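# Assemble two printed parts to match the stand's model

## Task

Join the two 3D-printed parts so they match the already-assembled example sitting on the stand, and leave them that way with the robot let go.

## Robot and tools

Robot: the upper body of a humanoid on a stand just past the table's near (-x) edge, facing +x. It has two seven-joint arms: left_arm on the +y side with a five-finger left hand, and right_arm on the -y side with a five-finger right hand. Two reference pages (images of the finished assembly) can be viewed with show_instructions, which takes no arguments and moves nothing.

Scene frame: table top at z = 0 with +z up, +x pointing away from the robot, and the table's near edge at x = 0.18 m. Results give each hand point's end_effector_position in metres and end_effector_quat_wxyz in this frame. Each hand point can reach at most 0.62 m from its shoulder. Printed poses may be off by a few centimetres.

Hand point: a spot fixed to the palm, about 0.05 m in front of it and 0.15 m from the wrist along the fingers. Its +z runs along straight fingers, +y points out of the palm, and +x runs across the palm away from the thumb on the right hand (toward the thumb on the left hand). Straight fingertips sit about 0.06 m behind the point (along -y) and reach 0.06 to 0.07 m past it along +z. A wrist bracket on the little-finger side can strike objects.

Row layout (28 numbers, each in [-1, 1], always all 28 even if one arm is idle): left dx, dy, dz, rx, ry, rz; left little, ring, middle, index, thumb_bend, thumb_turn; left force_limit, speed; then the same 14 for the right arm. The six pose numbers are an offset, not a pose: a displacement along scene axes plus a rotation vector (rx, ry, rz) about the hand point, counted from that arm's current Hand target. Scale: 1.0 = 0.6 m or 180 degrees. All zeros for an arm means re-command its Hand target. Finger numbers are absolute targets: +1 open/straight, -1 curled; thumb_turn -1 puts the thumb opposite the fingers, +1 beside the palm. force_limit runs linearly from about 0 N at -1 to 10 N at +1 (15 N for the two thumb motors). speed goes from nearly zero at -1 to full speed at +0.48 and above. There is no 'no change' value: to keep a hand as it is, resend the last eight hand numbers actually sent; before any were sent, use hand_measured plus hand_force_limit and hand_speed. With the thumb turned in, a hand can wrap objects roughly 0.035 to 0.065 m thick, or a handle down to 0.025 m.

execute_actions(actions, cameras): actions is a list of up to 15 actions; each action is a list of rows, one per 1/30 s step, up to 15 rows; a short action repeats its last row. Every row in an action is measured from the Hand target at that action's start, so repeating an offset moves further. Images only appear when actions is empty or cameras names them.

move(target, speed, blend, blocking, cameras): target is one 28-number row or a list of up to 15 rows; every row's offsets count from the same starting Hand targets, not from the previous row. speed is path top speed in m/s (0.002 to 1.8, default 0.25; turning up to twice that in rad/s), one number or one per row. blend is a corner-rounding radius in metres (0 = stop at each). Hand numbers of later rows are applied on arrival. The path does not avoid obstacles or the other arm; faster moves lag and hit harder. The extra 'move:' line reports the ending (done, off_target, moving, held, fault) and limits (paced = pose clipped, held = steps withheld). blocking=false returns after about 0.5 s while motion continues.

wait(seconds 0 to 10) lets time pass holding commands. stop brakes a running move. zoom_image(camera, region [x0,y0,x1,y1] pixels, at most 504 by 504) enlarges part of the newest image from cam_high, cam_bench, cam_left_wrist or cam_right_wrist. finished_scene(scene = 1) ends the attempt permanently.

Reading results: Hand target is the last commanded pose after clipping; commanded orientation is limited to 32 degrees from the measured one per step, so large turns take several actions, and a hand may rest short of its target. hand_measured, hand_stopped_by (moving, target, force, stalled, fault) and hand_load_n (fingertip newtons, positive when pushed open) list six values in finger-motor order. A lost grip shows as load dropping near 0. Joint torques include the arm's own weight and have offsets and noise.

Avoid: letting any part leave the table or fall far, releasing a moving part, fast impacts with the table or stand, pressing arms or hands into each other (can end the scene), squeezing fingers hard, and long holds at full stretch or pushing toward unreachable poses, which overheats motors (MOTOR HOT warning; at 120 °C the arm drops for 30 to 60 s). Close fingers gently at speed -0.94 or lower. To end a push, command back past the hand point. Time spent thinking also runs the scene.

Each tool is called after "Call:" by a JSON object that holds its "name" and its "arguments".

Reference images:

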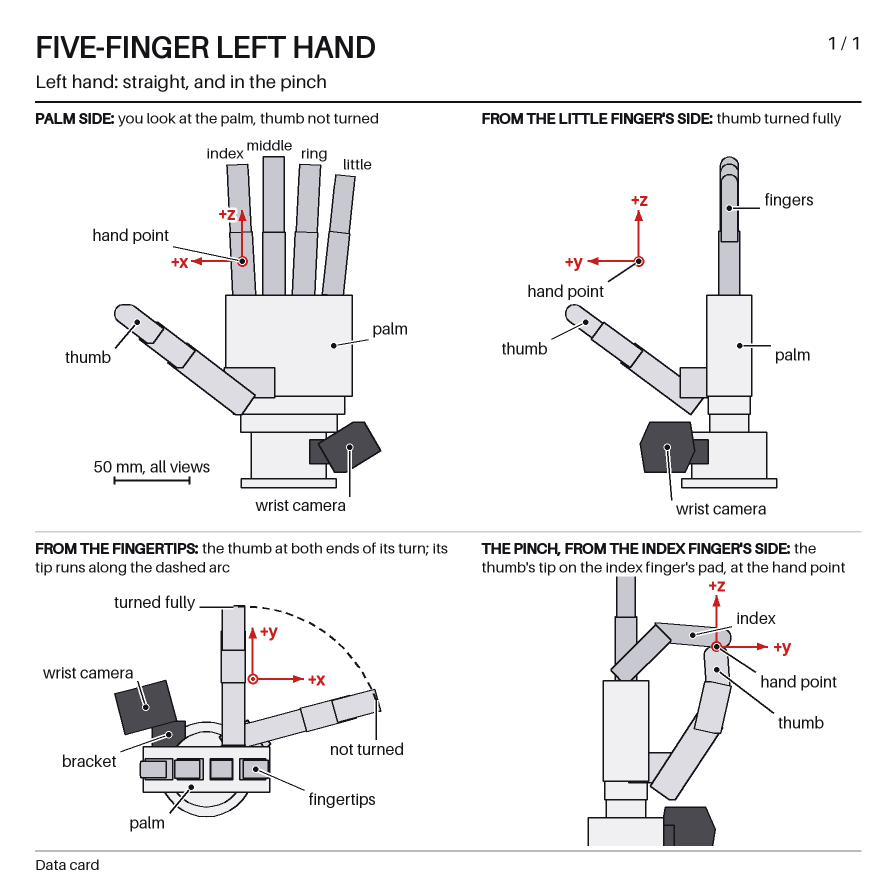

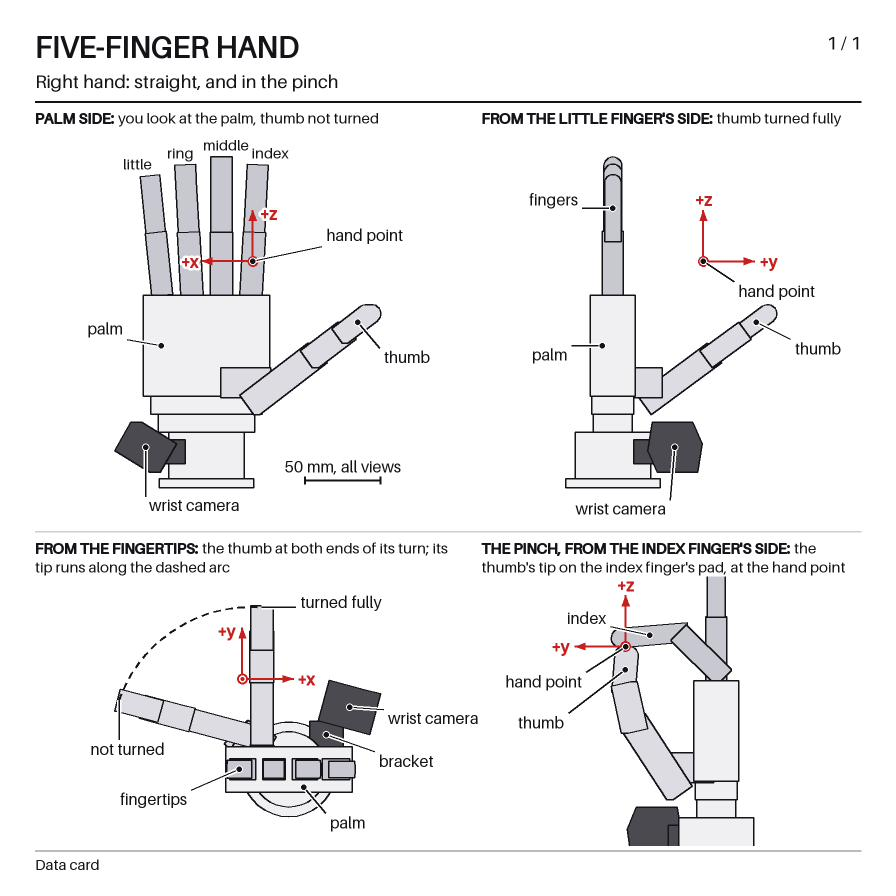

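## Session

Call:
{"name": "execute_actions", "arguments": {"actions": []}}

Scene clock: 0.00 s.
left_arm: end_effector_position=(+0.1334, +0.1279, +0.4820) hand_measured=(+1.000, +1.000, +1.000, +1.000, +1.000, +1.000) hand_load_n=(+0.0, +0.0, +0.0, +0.0, +0.5, +0.0) hand_stopped_by=(target, target, target, target, target, target) hand_force_limit=0.00 hand_speed=-0.80 end_effector_quat_wxyz=(+0.053, +0.042, -0.148, +0.987) | right_arm: end_effector_position=(+0.1350, -0.1097, +0.4868) hand_measured=(+1.000, +1.000, +1.000, +1.000, +1.000, +1.000) hand_load_n=(+0.0, +0.0, +0.0, +0.0, +0.0, +0.0) hand_stopped_by=(target, target, target, target, target, target) hand_force_limit=0.00 hand_speed=-0.80 end_effector_quat_wxyz=(+0.983, -0.169, +0.042, +0.058)
Joint positions: left_arm=[-0.08 0.5 0.23 -0.53 -0.57 -1 -0.31] | right_arm=[-0.08 -0.5 -0.23 -0.53 0.57 -1 0.31]
Joint velocities: within noise
Joint torques (N m): no reading
Motor temperatures (°C): left_arm=[41 45 50 48 46 36 36] | right_arm=[42 41 50 40 43 39 33]
Hand target: left_arm +0.1334, +0.1279, +0.4820; +0.053, +0.042, -0.148, +0.987 | right_arm +0.1350, -0.1097, +0.4868; +0.983, -0.169, +0.042, +0.058

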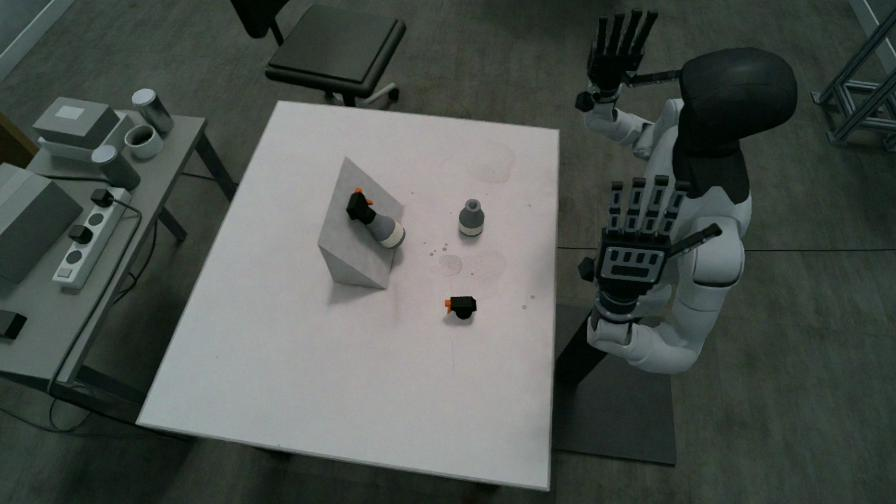

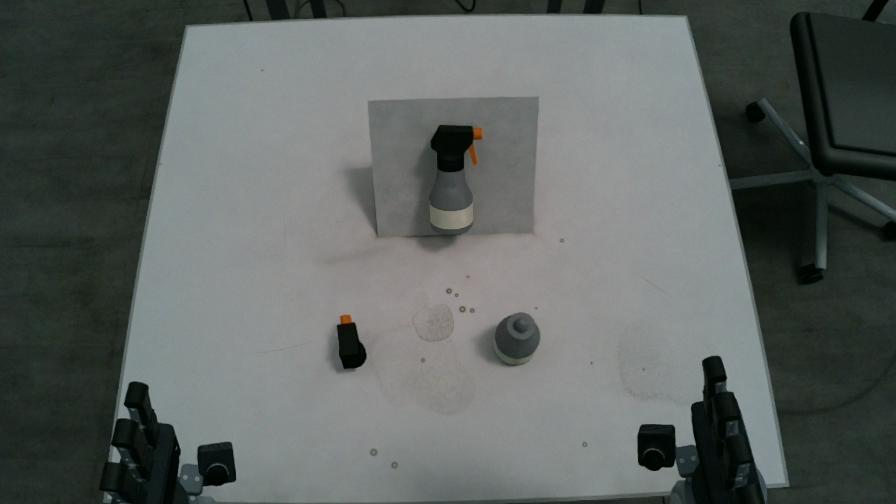

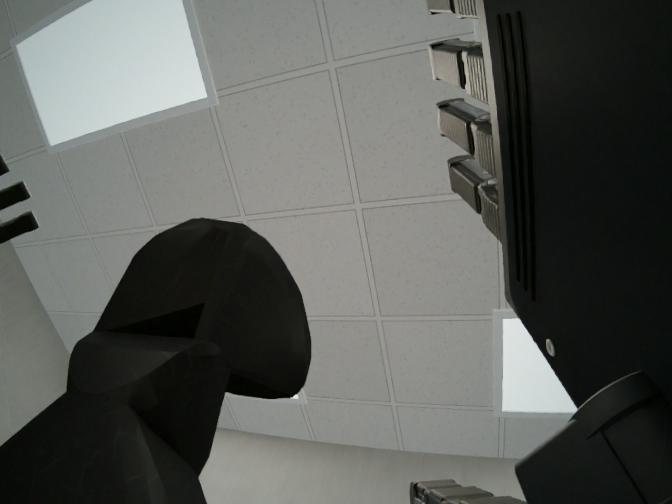

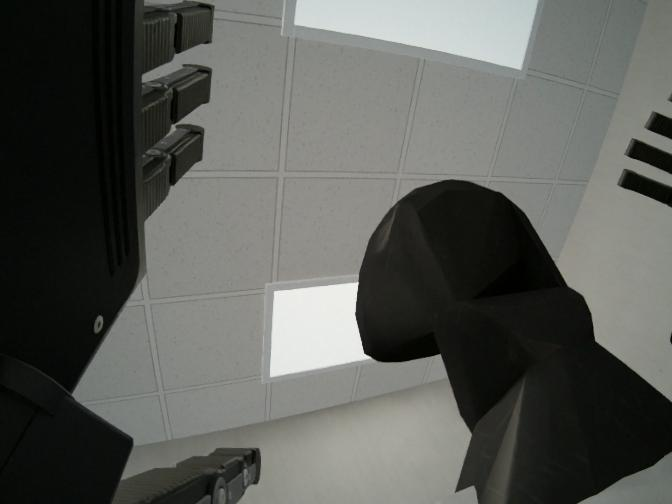

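Call:
{"name": "zoom_image", "arguments": {"camera": "cam_bench", "region": [320, 290, 400, 390]}}

Call:
{"name": "zoom_image", "arguments": {"camera": "cam_bench", "region": [400, 110, 560, 380]}}

Call:
{"name": "zoom_image", "arguments": {"camera": "cam_high", "region": [320, 160, 520, 340]}}

Scaled by 5.040 from the camera's 896x504 image, which has a finer 1280x720 frame.

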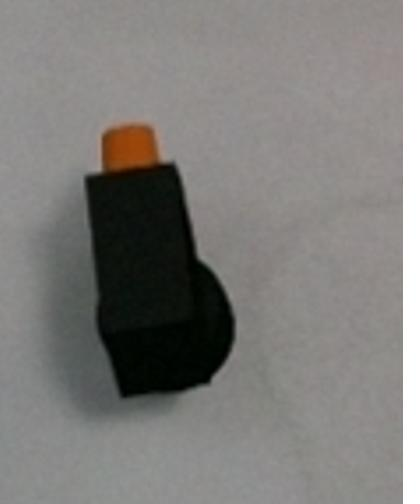

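Scaled by 1.867 from the camera's 896x504 image, which has a finer 1280x720 frame.

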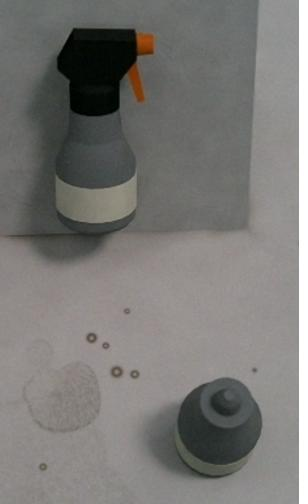

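Scaled by 2.520 from the camera's 896x504 image, which has a finer 1280x720 frame.

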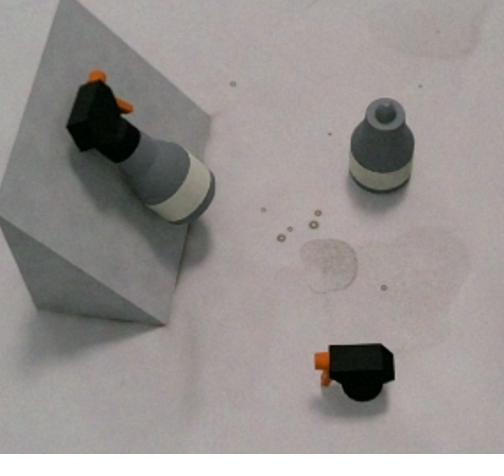

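Call:
{"name": "move", "arguments": {"target": [[0.283,0.083,-0.167,-0.047,0.469,0.0997,1,1,1,1,1,-1,0,0,0,0,0,0,0,0,1,1,1,1,1,1,0,-0.8],[0.411,0.053,-0.337,0.052,0.961,0.144,1,1,1,1,1,-1,0,0,0,0,0,0,0,0,1,1,1,1,1,1,0,-0.8]], "speed": 0.4, "blend": 0.05, "cameras": ["all"]}}

Scene clock: 52.63 s.
left_arm: end_effector_position=(+0.3798, +0.1566, +0.2856) hand_measured=(+1.000, +1.000, +1.000, +1.000, +1.000, -1.000) hand_load_n=(+0.0, +0.0, +0.0, +0.0, +0.0, +0.0) hand_stopped_by=(target, target, target, target, target, target) hand_force_limit=0.00 hand_speed=0.00 end_effector_quat_wxyz=(+0.004, +1.000, -0.001, +0.018) | right_arm: end_effector_position=(+0.1350, -0.1097, +0.4868) hand_measured=(+1.000, +1.000, +1.000, +1.000, +1.000, +1.000) hand_load_n=(+0.0, +0.0, +0.0, +0.0, +0.0, -0.5) hand_stopped_by=(target, target, target, target, target, target) hand_force_limit=0.00 hand_speed=-0.80 end_effector_quat_wxyz=(+0.983, -0.169, +0.042, +0.058)
Joint positions: left_arm=[-2.203 0.579 -2.644 1.081 -1.335 1.573 -1.496] | right_arm=[-0.08 -0.5 -0.23 -0.53 0.57 -1 0.31]
Joint torques (N m): left_arm=[-4.23 -0.09 0.43 2.38 1.17 0 -0.11] | right_arm=[-1.74 -2.32 -0.22 -2.18 0.42 -0.12 -0.35]
Hand target: left_arm +0.3800, +0.1597, +0.2798; +0.000, +1.000, -0.001, +0.000 | right_arm +0.1350, -0.1097, +0.4868; +0.983, -0.169, +0.042, +0.058
Off the commanded pose: left_arm 0.007 m, 2 deg | right_arm 0.000 m, 0 deg.
joint sent to its limit (left arm) — joint 3 (shoulder yaw), lower limit. The joint targets still meet the commanded pose.
move: off_target (left_arm); limits=paced

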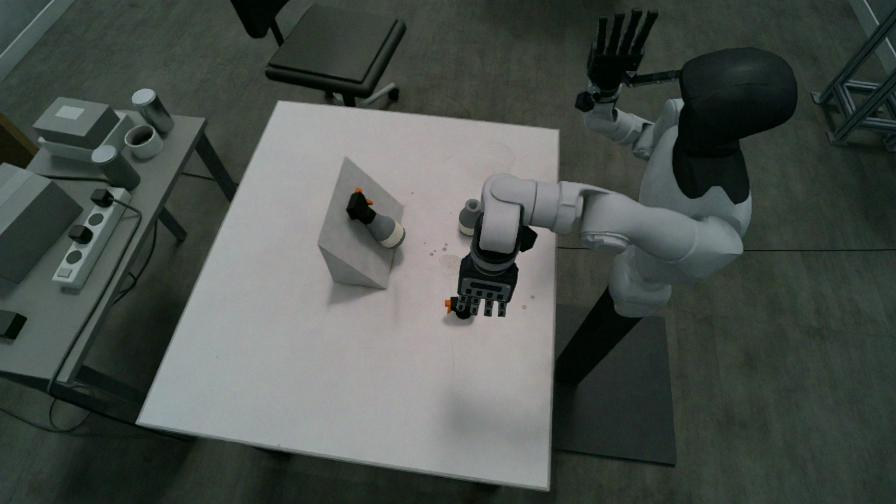

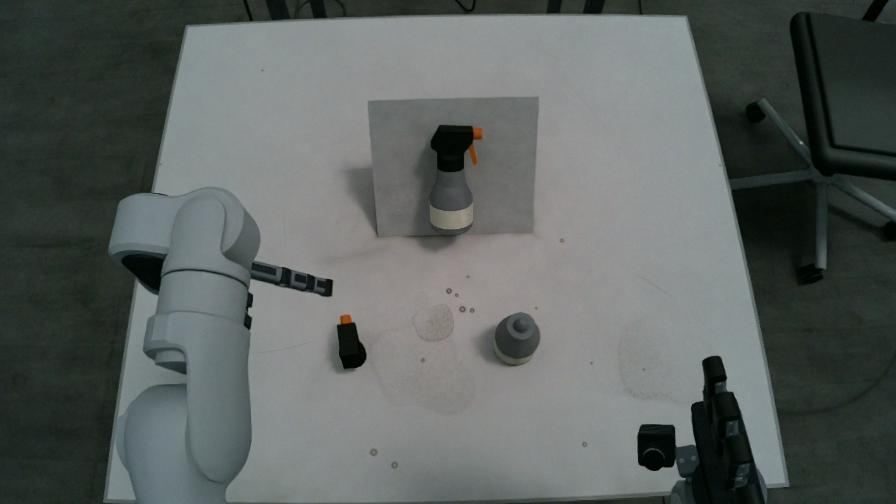

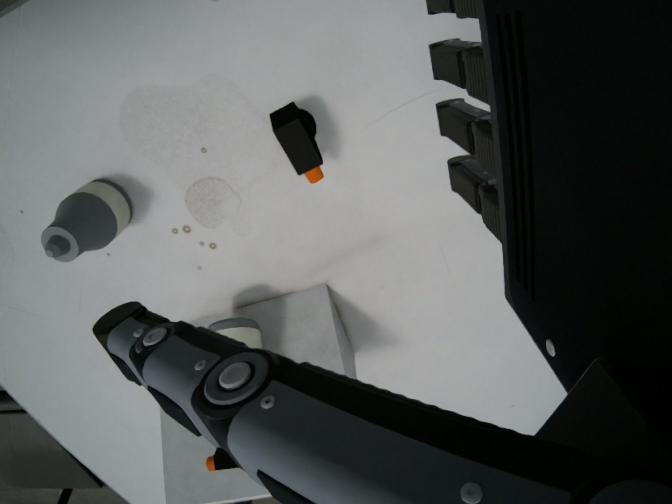

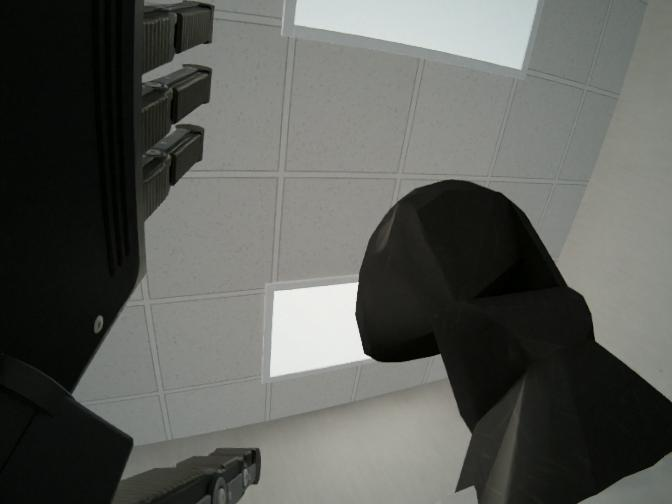

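Call:
{"name": "move", "arguments": {"target": [[-0.128,0.03,0.17,0,-0.5,0,1,1,1,1,1,-1,0,0,0,0,0,0,0,0,1,1,1,1,1,1,0,-0.8],[-0.411,-0.058,0.337,-0.052,-0.961,-0.144,1,1,1,1,1,-1,0,0,0,0,0,0,0,0,1,1,1,1,1,1,0,-0.8]], "speed": 0.4, "blend": 0.05}}

Scene clock: 77.37 s.
left_arm: end_effector_position=(+0.1697, +0.0405, +0.4775) hand_measured=(+1.000, +1.000, +1.000, +1.000, +1.000, -1.000) hand_load_n=(-0.5, +0.0, +0.0, +0.0, +0.0, -0.5) hand_stopped_by=(target, target, target, target, target, target) hand_force_limit=0.00 hand_speed=0.00 end_effector_quat_wxyz=(-0.220, +0.507, -0.554, +0.622) | right_arm: end_effector_position=(+0.1350, -0.1097, +0.4868) hand_measured=(+1.000, +1.000, +1.000, +1.000, +1.000, +1.000) hand_load_n=(+0.0, +0.0, +0.0, +0.0, +0.0, -0.5) hand_stopped_by=(target, target, target, target, target, target) hand_force_limit=0.00 hand_speed=-0.80 end_effector_quat_wxyz=(+0.983, -0.169, +0.042, +0.058)
Joint positions: left_arm=[-2.799 1.616 -0.629 -0.662 -1.996 1.62 -0.056] | right_arm=[-0.08 -0.5 -0.23 -0.53 0.57 -1 0.31]
Joint torques (N m): left_arm=[-0.71 -2.42 0.69 2.55 1.56 -0.15 0.81] | right_arm=[-1.84 -2.59 -0.2 -1.86 0.52 -0.16 -0.3]
Motor temperatures (°C): left_arm=[47 46 51 50 46 36 35] | right_arm=[43 43 50 42 43 39 33]
Hand target: left_arm +0.1689, +0.0401, +0.4800; -0.215, +0.510, -0.552, +0.624 (not the last commanded pose) | right_arm +0.1350, -0.1097, +0.4868; +0.983, -0.169, +0.042, +0.058
Off the commanded pose: left_arm 0.092 m, 90 deg; orientation clipped | right_arm 0.000 m, 0 deg.
move: held (left_arm; a check stopped the path); limits=paced,held
pose unreachable (left arm): on one or more control steps of this call, first in action 0 (counted from 0), this arm could not follow its commanded pose, so it was not sent that pose on those steps. It may still have moved: this result reports where it is.
cause: moving toward the commanded pose would bring a part of the arm (just beyond joint 7 (wrist yaw)) too close to the robot's own body.

Call:
{"name": "move", "arguments": {"target": [[0,0,0,0,0,0,1,1,1,1,1,-1,0,0,0.235,-0.067,-0.112,0.0877,0.2208,-0.0774,1,1,1,1,1,-1,0,0],[0,0,0,0,0,0,1,1,1,1,1,-1,0,0,0.392,-0.15,-0.278,0.0551,0.467,-0.1127,1,1,1,1,1,-1,0,0]], "speed": 0.3, "blend": 0.05, "cameras": ["all"]}}

Scene clock: 138.70 s.
left_arm: end_effector_position=(+0.1698, +0.0406, +0.4774) hand_measured=(+1.000, +1.000, +1.000, +1.000, +1.000, -1.000) hand_load_n=(+0.0, +0.0, +0.0, -0.5, +0.0, +0.0) hand_stopped_by=(target, target, target, target, target, target) hand_force_limit=0.00 hand_speed=0.00 end_effector_quat_wxyz=(-0.220, +0.507, -0.554, +0.622) | right_arm: end_effector_position=(+0.3682, -0.1955, +0.3188) hand_measured=(+1.000, +1.000, +1.000, +1.000, +1.000, -1.000) hand_load_n=(+0.0, +0.0, +0.0, +0.0, +0.0, +0.0) hand_stopped_by=(target, target, target, target, target, target) hand_force_limit=0.00 hand_speed=0.00 end_effector_quat_wxyz=(+0.708, -0.003, +0.706, +0.004)
Joint positions: left_arm=[-2.799 1.616 -0.63 -0.662 -1.996 1.62 -0.056] | right_arm=[0.12 -0.718 -0.327 -0.535 0.841 0.309 -0.109]
Joint torques (N m): left_arm=[-0.76 -2.38 0.69 2.54 1.57 -0.16 0.8] | right_arm=[-2.94 -3.9 -1.68 -1.52 0.3 -0.87 -0.14]
Motor temperatures (°C): left_arm=[42 47 50 52 46 36 37] | right_arm=[43 43 50 42 43 39 33]
Hand target: left_arm +0.1689, +0.0401, +0.4800; -0.215, +0.510, -0.552, +0.624 | right_arm +0.3702, -0.1997, +0.3200; +0.707, +0.000, +0.707, +0.000
Off the commanded pose: left_arm 0.003 m, 1 deg | right_arm 0.005 m, 1 deg.
move: off_target (right_arm)

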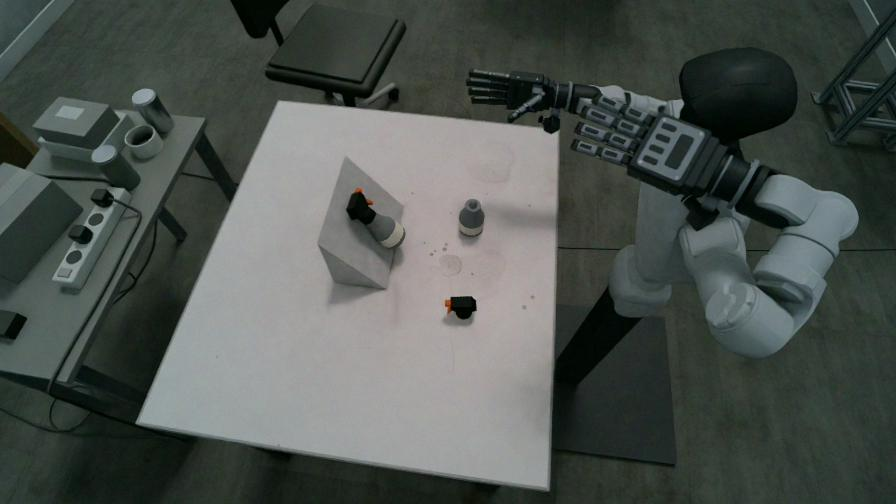

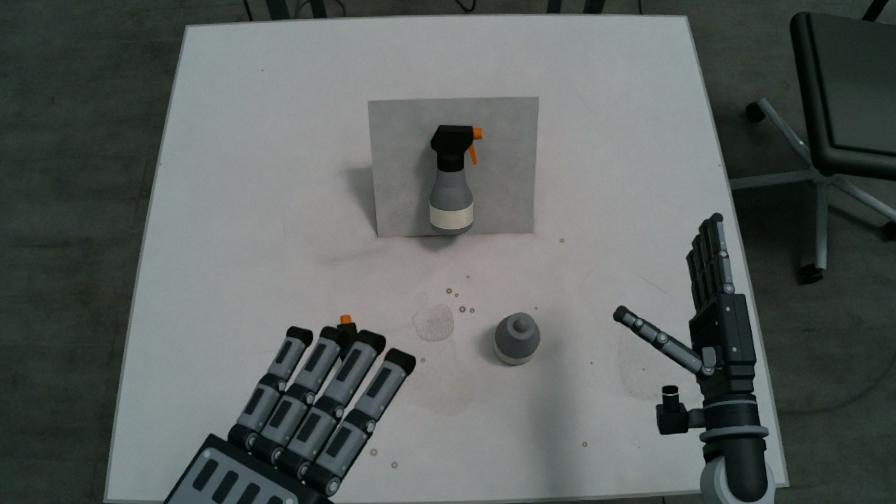

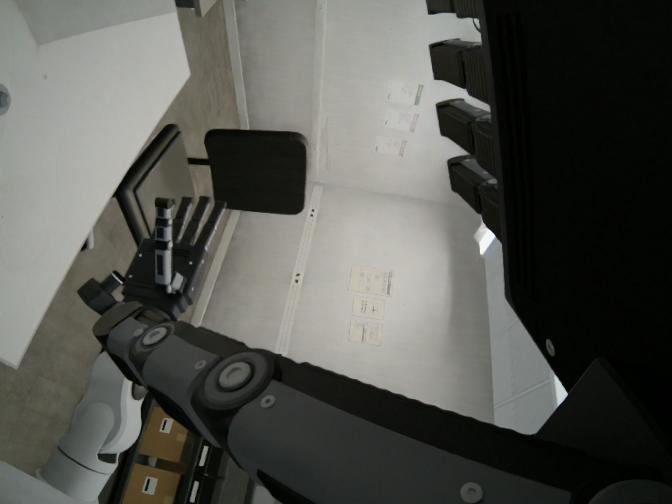

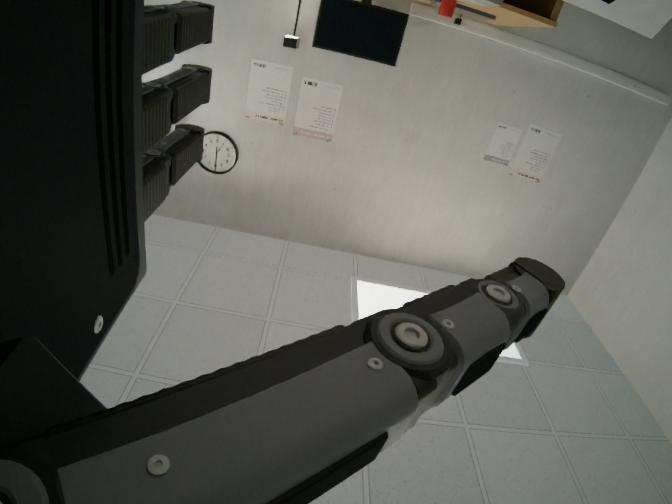

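Call:
{"name": "move", "arguments": {"target": [0.05,0.35,0,0,0,0,1,1,1,1,1,-1,0,0,0,0,0,0,0,0,1,1,1,1,1,-1,0,0], "speed": 0.2, "cameras": ["cam_bench","cam_high"]}}

Scene clock: 173.40 s.
left_arm: end_effector_position=(+0.2654, +0.2211, +0.4810) hand_measured=(+1.000, +1.000, +1.000, +1.000, +1.000, -1.000) hand_load_n=(-0.5, +0.0, +0.0, +0.0, +0.0, +0.0) hand_stopped_by=(target, target, target, target, target, target) hand_force_limit=0.00 hand_speed=0.00 end_effector_quat_wxyz=(+0.104, -0.467, +0.691, -0.542) | right_arm: end_effector_position=(+0.3683, -0.1955, +0.3187) hand_measured=(+1.000, +1.000, +1.000, +1.000, +1.000, -1.000) hand_load_n=(+0.0, +0.0, +0.0, +0.0, +0.0, -0.5) hand_stopped_by=(target, target, target, target, target, target) hand_force_limit=0.00 hand_speed=0.00 end_effector_quat_wxyz=(+0.708, -0.003, +0.707, +0.004)
Joint positions: left_arm=[-2.802 1.616 -2.201 0.832 -1.198 -0.55 -1.614] | right_arm=[0.12 -0.718 -0.327 -0.535 0.841 0.309 -0.109]
Joint velocities: left_arm=[-0.006 -0.003 -0.092 0.012 -0.107 -0.048 -0.008] | right_arm=[within noise]
Joint torques (N m): left_arm=[-3.29 -3.69 2.49 0.92 -0.72 -0.09 0.46] | right_arm=[-2.78 -3.87 -1.74 -1.54 0.53 -0.86 -0.17]
Hand target: left_arm +0.1989, +0.2501, +0.4800; +0.215, -0.510, +0.552, -0.624 | right_arm +0.3702, -0.1997, +0.3200; +0.707, +0.000, +0.707, +0.000
Off the commanded pose: left_arm 0.073 m, 23 deg | right_arm 0.005 m, 1 deg.
joint sent to its limit (left arm) — joint 1 (shoulder pitch), lower limit; joint 2 (shoulder roll), upper limit; joint 7 (wrist yaw), lower limit.
move: moving (left_arm; no rest 5 s after the path's end), off_target (right_arm); limits=paced
Images, in order (width x height): cam_high 896x504, cam_bench 896x504.

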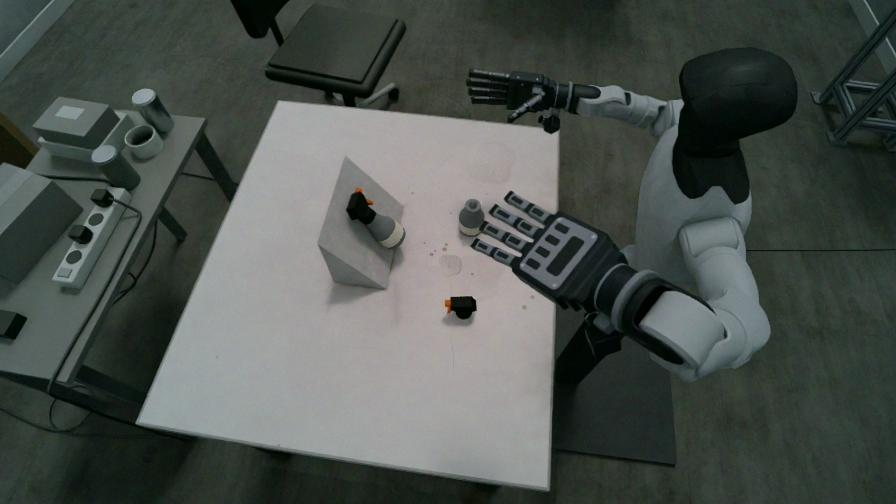

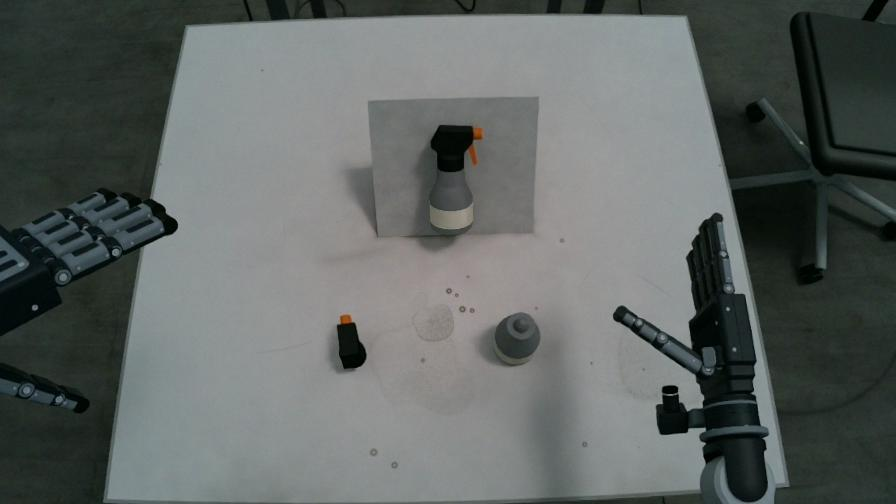

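Call:
{"name": "move", "arguments": {"target": [[0,0,0,0,0,0,1,1,1,1,1,-1,0,0,-0.017,0.333,0.05,0,0.11,0,1,1,1,1,1,-1,0,0],[0,0,0,0,0,0,1,1,1,1,1,-1,0,0,-0.033,0.525,-0.083,0,0.333,0,1,1,1,1,1,-1,0,0]], "speed": 0.2, "blend": 0.04, "cameras": ["all"]}}

Scene clock: 186.83 s.
left_arm: end_effector_position=(+0.2654, +0.2211, +0.4810) hand_measured=(+1.000, +1.000, +1.000, +1.000, +1.000, -1.000) hand_load_n=(+0.0, +0.0, +0.0, +0.0, +0.0, +0.0) hand_stopped_by=(target, target, target, target, target, target) hand_force_limit=0.00 hand_speed=0.00 end_effector_quat_wxyz=(+0.104, -0.466, +0.691, -0.543) | right_arm: end_effector_position=(+0.3493, +0.1165, +0.2714) hand_measured=(+1.000, +1.000, +1.000, +1.000, +1.000, -1.000) hand_load_n=(+0.0, +0.0, +0.0, +0.0, +0.0, +0.0) hand_stopped_by=(target, target, target, target, target, target) hand_force_limit=0.00 hand_speed=0.00 end_effector_quat_wxyz=(+0.390, -0.017, +0.912, +0.130)
Joint positions: left_arm=[-2.802 1.616 -2.207 0.833 -1.206 -0.554 -1.614] | right_arm=[-1.217 -0.374 0.947 -0.399 1.969 0.167 -1.619]
Joint torques (N m): left_arm=[-3.13 -3.71 2.92 0.84 -0.71 -0.09 0.46] | right_arm=[-7.2 -0.15 -1.71 -0.6 0.23 -0.16 -0.06]
Hand target: left_arm +0.2640, +0.2232, +0.4823; +0.105, -0.465, +0.687, -0.548 (not the last commanded pose) | right_arm +0.3504, +0.1153, +0.2702; +0.260, +0.000, +0.966, +0.000
Off the commanded pose: left_arm 0.073 m, 23 deg | right_arm 0.002 m, 22 deg.
joint sent to its limit (left arm) — joint 2 (shoulder roll), upper limit; joint 7 (wrist yaw), lower limit.
joint sent to its limit (right arm) — joint 5 (wrist roll), upper limit; joint 7 (wrist yaw), lower limit. The joint targets are off in orientation, not in position.
move: off_target (left_arm, right_arm)

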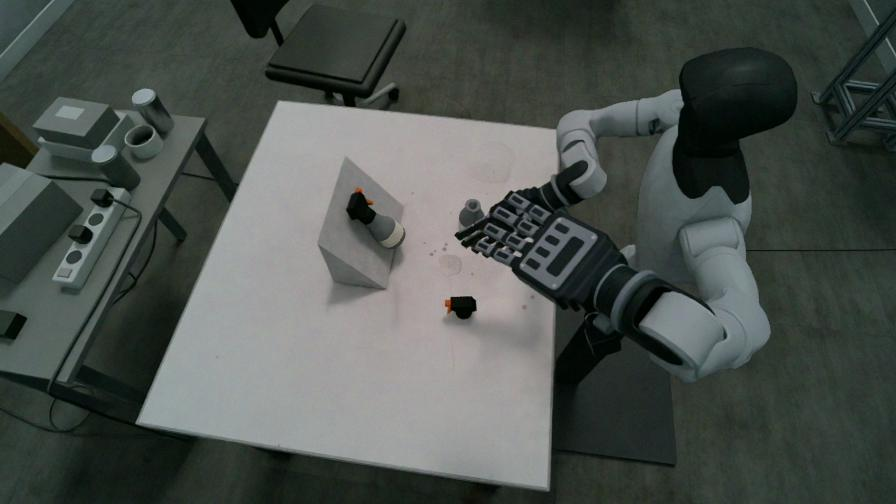

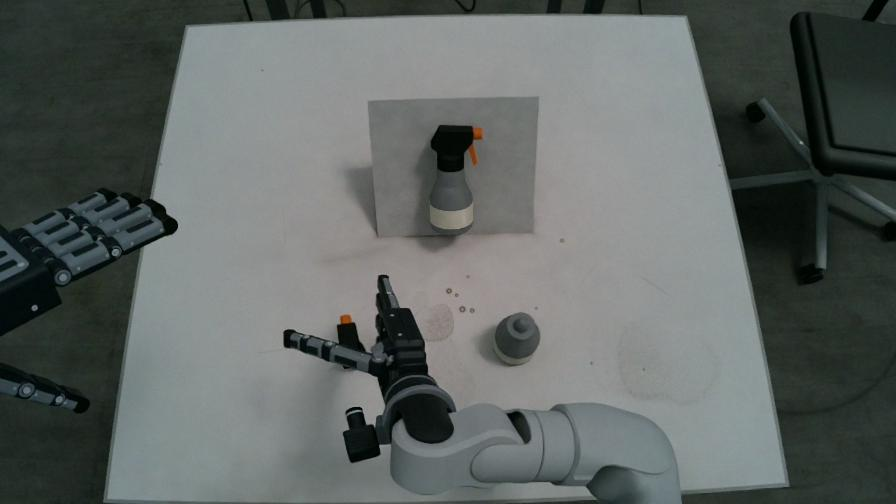

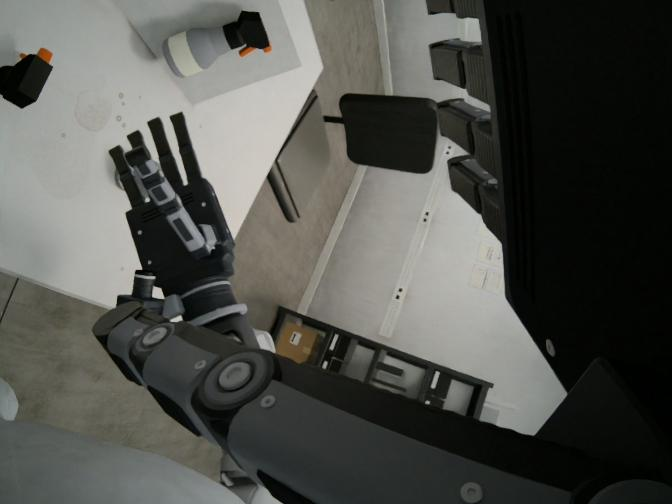

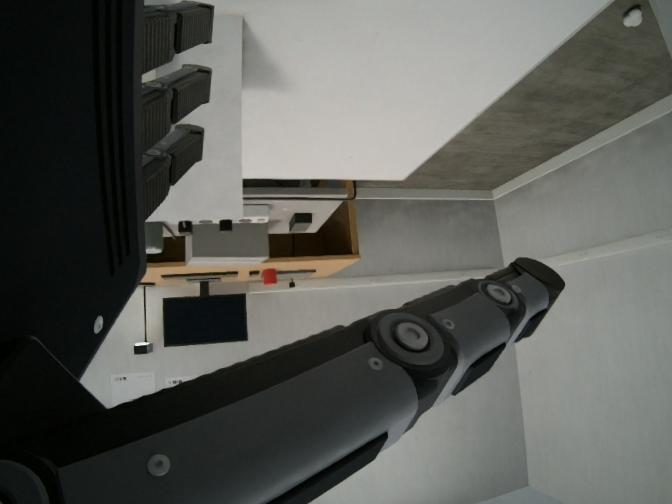

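Call:
{"name": "move", "arguments": {"target": [[0,0,0,0,0,0,1,1,1,1,1,-1,0,0,0.016,-0.192,0.133,0,-0.223,0,1,1,1,1,1,-1,0,0],[0,0,0,0,0,0,1,1,1,1,1,-1,0,0,0.033,-0.55,0.083,0,-0.333,0,1,1,1,1,1,-1,0,0]], "speed": 0.25, "blend": 0.04}}

Scene clock: 237.70 s.
left_arm: end_effector_position=(+0.2654, +0.2211, +0.4810) hand_measured=(+1.000, +1.000, +1.000, +1.000, +1.000, -1.000) hand_load_n=(+0.0, +0.0, +0.0, +0.0, +0.0, +0.0) hand_stopped_by=(target, target, target, target, target, target) hand_force_limit=0.00 hand_speed=0.00 end_effector_quat_wxyz=(+0.104, -0.466, +0.691, -0.543) | right_arm: end_effector_position=(+0.3699, -0.2121, +0.3210) hand_measured=(+1.000, +1.000, +1.000, +1.000, +1.000, -1.000) hand_load_n=(+0.0, +0.0, +0.0, +0.0, +0.0, +0.0) hand_stopped_by=(target, target, target, target, target, target) hand_force_limit=0.00 hand_speed=0.00 end_effector_quat_wxyz=(+0.740, +0.012, +0.673, +0.012)
Joint positions: left_arm=[-2.802 1.616 -2.207 0.833 -1.206 -0.554 -1.614] | right_arm=[-0.521 -1.594 1.299 -0.224 1.313 -1.058 -0.48]
Joint torques (N m): left_arm=[-3.13 -3.7 2.92 0.85 -0.73 -0.09 0.46] | right_arm=[-2.78 -4.97 -1.71 0.19 0.32 -0.8 0.19]
Motor temperatures (°C): left_arm=[46 50 51 49 46 36 36] | right_arm=[52 43 54 41 43 39 33]
Hand target: left_arm +0.2640, +0.2232, +0.4823; +0.105, -0.465, +0.687, -0.548 | right_arm +0.3702, -0.2147, +0.3200; +0.707, +0.000, +0.707, +0.000
Off the commanded pose: left_arm 0.003 m, 1 deg | right_arm 0.003 m, 6 deg.
joint sent to its limit (left arm) — joint 2 (shoulder roll), upper limit; joint 7 (wrist yaw), lower limit. The joint targets still meet the commanded pose.
joint sent to its limit (right arm) — joint 2 (shoulder roll), lower limit. The joint targets are off in orientation, not in position.
move: off_target (right_arm)

Call:
{"name": "move", "arguments": {"target": [0.527,0.112,-0.387,0.1107,-0.0896,0.3065,1,1,1,1,1,-1,0,0,0,0,0,0,0,0,1,1,1,1,1,-1,0,0], "speed": 0.2, "cameras": ["cam_high"]}}

Scene clock: 256.50 s.
left_arm: end_effector_position=(+0.5761, +0.2873, +0.2599) hand_measured=(+1.000, +1.000, +1.000, +1.000, +1.000, -1.000) hand_load_n=(+0.0, +0.0, +0.0, +0.0, +0.0, +0.0) hand_stopped_by=(target, target, target, target, target, target) hand_force_limit=0.00 hand_speed=0.00 end_effector_quat_wxyz=(-0.565, +0.598, -0.411, +0.393) | right_arm: end_effector_position=(+0.3699, -0.2121, +0.3210) hand_measured=(+1.000, +1.000, +1.000, +1.000, +1.000, -1.000) hand_load_n=(+0.0, +0.0, +0.0, +0.0, +0.0, +0.0) hand_stopped_by=(target, target, target, target, target, target) hand_force_limit=0.00 hand_speed=0.00 end_effector_quat_wxyz=(+0.740, +0.012, +0.673, +0.012)
Joint positions: left_arm=[-1.581 0.588 -2.492 1.445 -1.236 0.103 0.147] | right_arm=[-0.521 -1.594 1.299 -0.224 1.313 -1.058 -0.48]
Joint torques (N m): left_arm=[-4.94 1.01 0.59 3.42 0.23 0.1 1.1] | right_arm=[-3.28 -4.95 -1.51 0.07 0.33 -0.89 0.14]
Motor temperatures (°C): left_arm=[46 50 51 49 46 36 36] | right_arm=[47 48 54 41 43 40 33]
Hand target: left_arm +0.5802, +0.2904, +0.2501; +0.512, -0.626, +0.456, -0.372 | right_arm +0.3704, -0.2147, +0.3198; +0.738, +0.013, +0.675, +0.008 (not the last commanded pose)
Off the commanded pose: left_arm 0.011 m, 9 deg | right_arm 0.003 m, 6 deg.
joint sent to its limit (right arm) — joint 2 (shoulder roll), lower limit.
move: off_target (left_arm, right_arm)
Images, in order (width x height): cam_high 896x504.

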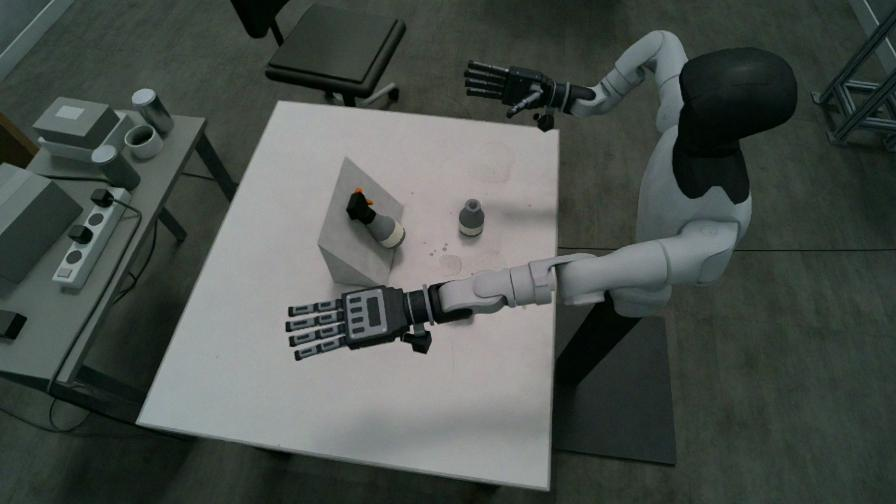

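Call:
{"name": "move", "arguments": {"target": [[0,0,0,-0.466,-0.15,0.1,1,1,1,1,1,-1,0,0,0,0,0,0,0,0,1,1,1,1,1,-1,0,0],[0,0,0,-0.93,-0.3,0.199,1,1,1,1,1,-1,0,0,0,0,0,0,0,0,1,1,1,1,1,-1,0,0],[0,0,0,0.466,0.15,-0.1,1,1,1,1,1,-1,0,0,0,0,0,0,0,0,1,1,1,1,1,-1,0,0]], "speed": 0.5}}

Call:
{"name": "execute_actions", "arguments": {"actions": [], "cameras": []}}

Scene clock: 274.73 s.
left_arm: end_effector_position=(+0.5699, +0.2899, +0.2357) hand_measured=(+1.000, +1.000, +1.000, +1.000, +1.000, -1.000) hand_load_n=(+0.0, +0.0, +0.0, +0.0, +0.0, +0.0) hand_stopped_by=(target, target, target, target, target, target) hand_force_limit=0.00 hand_speed=0.00 end_effector_quat_wxyz=(+0.647, -0.056, +0.760, +0.028) | right_arm: end_effector_position=(+0.3699, -0.2121, +0.3210) hand_measured=(+1.000, +1.000, +1.000, +1.000, +1.000, -1.000) hand_load_n=(+0.0, +0.0, +0.0, +0.0, +0.0, -0.5) hand_stopped_by=(target, target, target, target, target, target) hand_force_limit=0.00 hand_speed=0.00 end_effector_quat_wxyz=(+0.740, +0.012, +0.673, +0.012)
Joint positions: left_arm=[-1.467 0.327 1.471 1.401 -1.997 0.032 0.121] | right_arm=[-0.521 -1.594 1.299 -0.224 1.313 -1.058 -0.48]
Joint torques (N m): left_arm=[-8.77 1.55 0.64 -1.34 0.05 1.21 -0.07] | right_arm=[-3.22 -5.04 -1.42 0.31 0.38 -0.91 0.14]
Motor temperatures (°C): left_arm=[51 48 50 51 46 36 37] | right_arm=[47 50 53 41 43 41 33]
Hand target: left_arm +0.5802, +0.2904, +0.2501; +0.625, -0.120, +0.765, +0.097 | right_arm +0.3704, -0.2147, +0.3198; +0.738, +0.013, +0.675, +0.008
Off the commanded pose: left_arm 0.018 m, 11 deg | right_arm 0.003 m, 1 deg.
joint sent to its limit (left arm) — joint 5 (wrist roll), lower limit. The joint targets are off in position and orientation.
joint sent to its limit (right arm) — joint 2 (shoulder roll), lower limit. The joint targets still meet the commanded pose.
move: off_target (left_arm)

Scene clock: 274.73 s.
left_arm: end_effector_position=(+0.5699, +0.2899, +0.2357) hand_measured=(+1.000, +1.000, +1.000, +1.000, +1.000, -1.000) hand_load_n=(+0.0, +0.0, +0.0, +0.0, +0.0, +0.0) hand_stopped_by=(target, target, target, target, target, target) hand_force_limit=0.00 hand_speed=0.00 end_effector_quat_wxyz=(+0.647, -0.056, +0.760, +0.028) | right_arm: end_effector_position=(+0.3699, -0.2121, +0.3210) hand_measured=(+1.000, +1.000, +1.000, +1.000, +1.000, -1.000) hand_load_n=(+0.0, +0.0, +0.0, +0.0, +0.0, -0.5) hand_stopped_by=(target, target, target, target, target, target) hand_force_limit=0.00 hand_speed=0.00 end_effector_quat_wxyz=(+0.740, +0.012, +0.673, +0.012)
Joint positions: left_arm=[-1.467 0.327 1.471 1.401 -1.997 0.032 0.121] | right_arm=[-0.521 -1.594 1.299 -0.224 1.313 -1.058 -0.48]
Joint velocities: within noise
Joint torques (N m): left_arm=[-8.77 1.55 0.64 -1.34 0.05 1.21 -0.07] | right_arm=[-3.22 -5.04 -1.42 0.31 0.38 -0.91 0.14]
Motor temperatures (°C): left_arm=[51 48 50 51 46 36 37] | right_arm=[47 50 53 41 43 41 33]
Hand target: left_arm +0.5802, +0.2904, +0.2501; +0.625, -0.120, +0.765, +0.097 | right_arm +0.3704, -0.2147, +0.3198; +0.738, +0.013, +0.675, +0.008
Off the commanded pose: left_arm 0.018 m, 11 deg | right_arm 0.003 m, 1 deg.
No camera images: "cameras" was empty.

Call:
{"name": "move", "arguments": {"target": [[0,0,0,0.466,0.15,-0.1,1,1,1,1,1,-1,0,0,0,0,0,0,0,0,1,1,1,1,1,-1,0,0],[-0.02,0,0,0.92,0.297,-0.197,1,1,1,1,1,-1,0,0,0,0,0,0,0,0,1,1,1,1,1,-1,0,0],[-0.267,-0.117,0.05,0.92,0.297,-0.197,1,1,1,1,1,-1,0,0,0,0,0,0,0,0,1,1,1,1,1,-1,0,0]], "speed": 0.4, "cameras": ["all"]}}

Scene clock: 288.47 s.
left_arm: end_effector_position=(+0.4194, +0.2209, +0.2709) hand_measured=(+1.000, +1.000, +1.000, +1.000, +1.000, -1.000) hand_load_n=(+0.0, +0.0, +0.0, +0.0, -0.5, +0.0) hand_stopped_by=(target, target, target, target, target, target) hand_force_limit=0.00 hand_speed=0.00 end_effector_quat_wxyz=(-0.086, +0.769, +0.139, +0.618) | right_arm: end_effector_position=(+0.3699, -0.2121, +0.3210) hand_measured=(+1.000, +1.000, +1.000, +1.000, +1.000, -1.000) hand_load_n=(+0.0, -0.5, +0.0, +0.0, +0.0, +0.0) hand_stopped_by=(target, target, target, target, target, target) hand_force_limit=0.00 hand_speed=0.00 end_effector_quat_wxyz=(+0.740, +0.012, +0.673, +0.012)
Joint positions: left_arm=[-0.299 0.313 0.32 -0.594 -0.503 0.968 0.401] | right_arm=[-0.521 -1.594 1.299 -0.224 1.313 -1.058 -0.48]
Joint torques (N m): left_arm=[-3.88 1.76 2.43 -3.23 0.19 -0.43 0.15] | right_arm=[-3.29 -4.87 -1.11 0.17 0.23 -0.9 0.15]
Hand target: left_arm +0.4200, +0.2202, +0.2801; -0.086, +0.762, +0.138, +0.627 | right_arm +0.3704, -0.2147, +0.3198; +0.738, +0.013, +0.675, +0.008
Off the commanded pose: left_arm 0.009 m, 1 deg | right_arm 0.003 m, 1 deg.
joint sent to its limit (right arm) — joint 2 (shoulder roll), lower limit. The joint targets still meet the commanded pose.
move: off_target (left_arm); limits=paced

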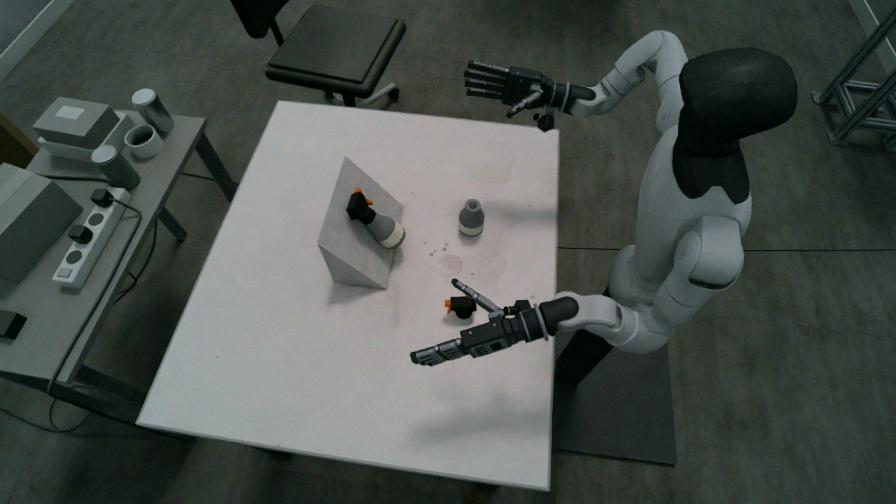

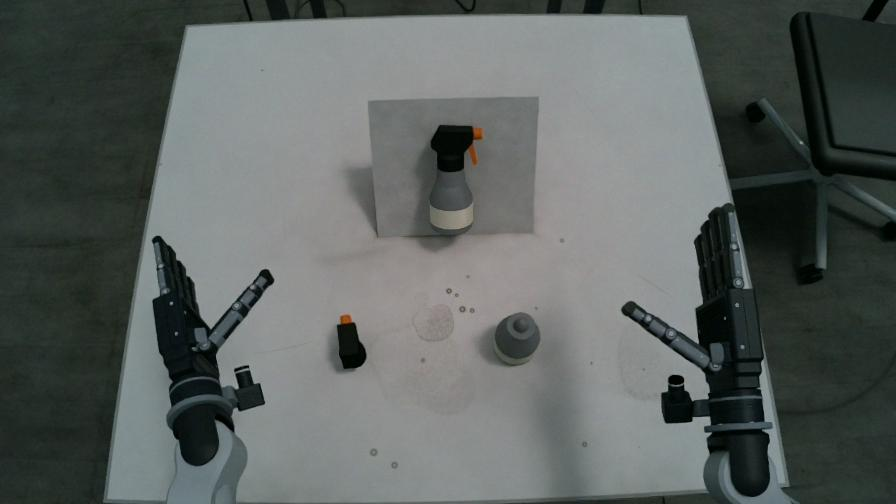

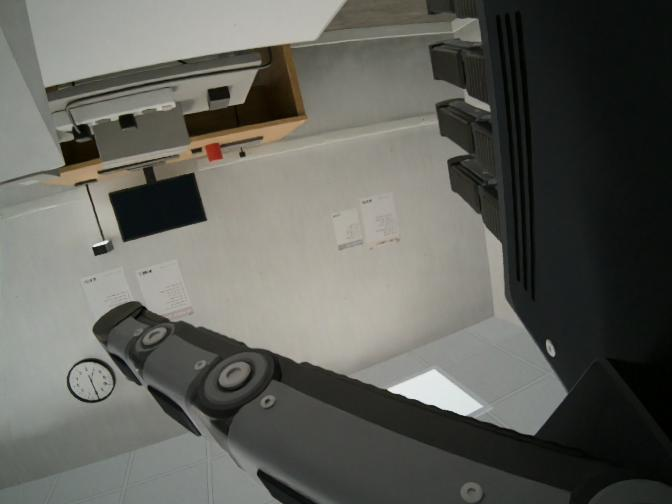

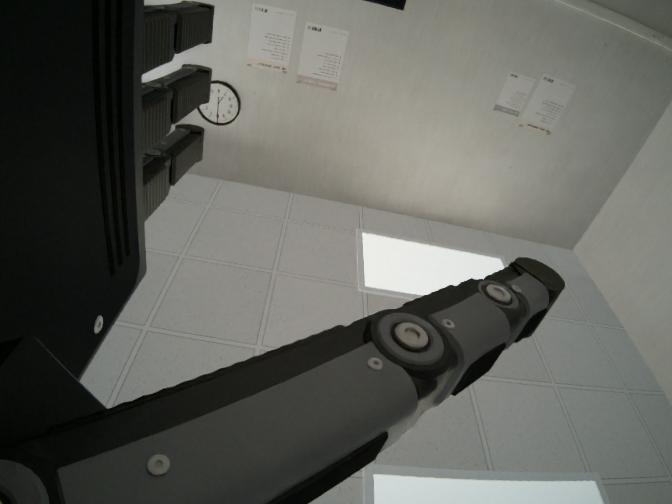

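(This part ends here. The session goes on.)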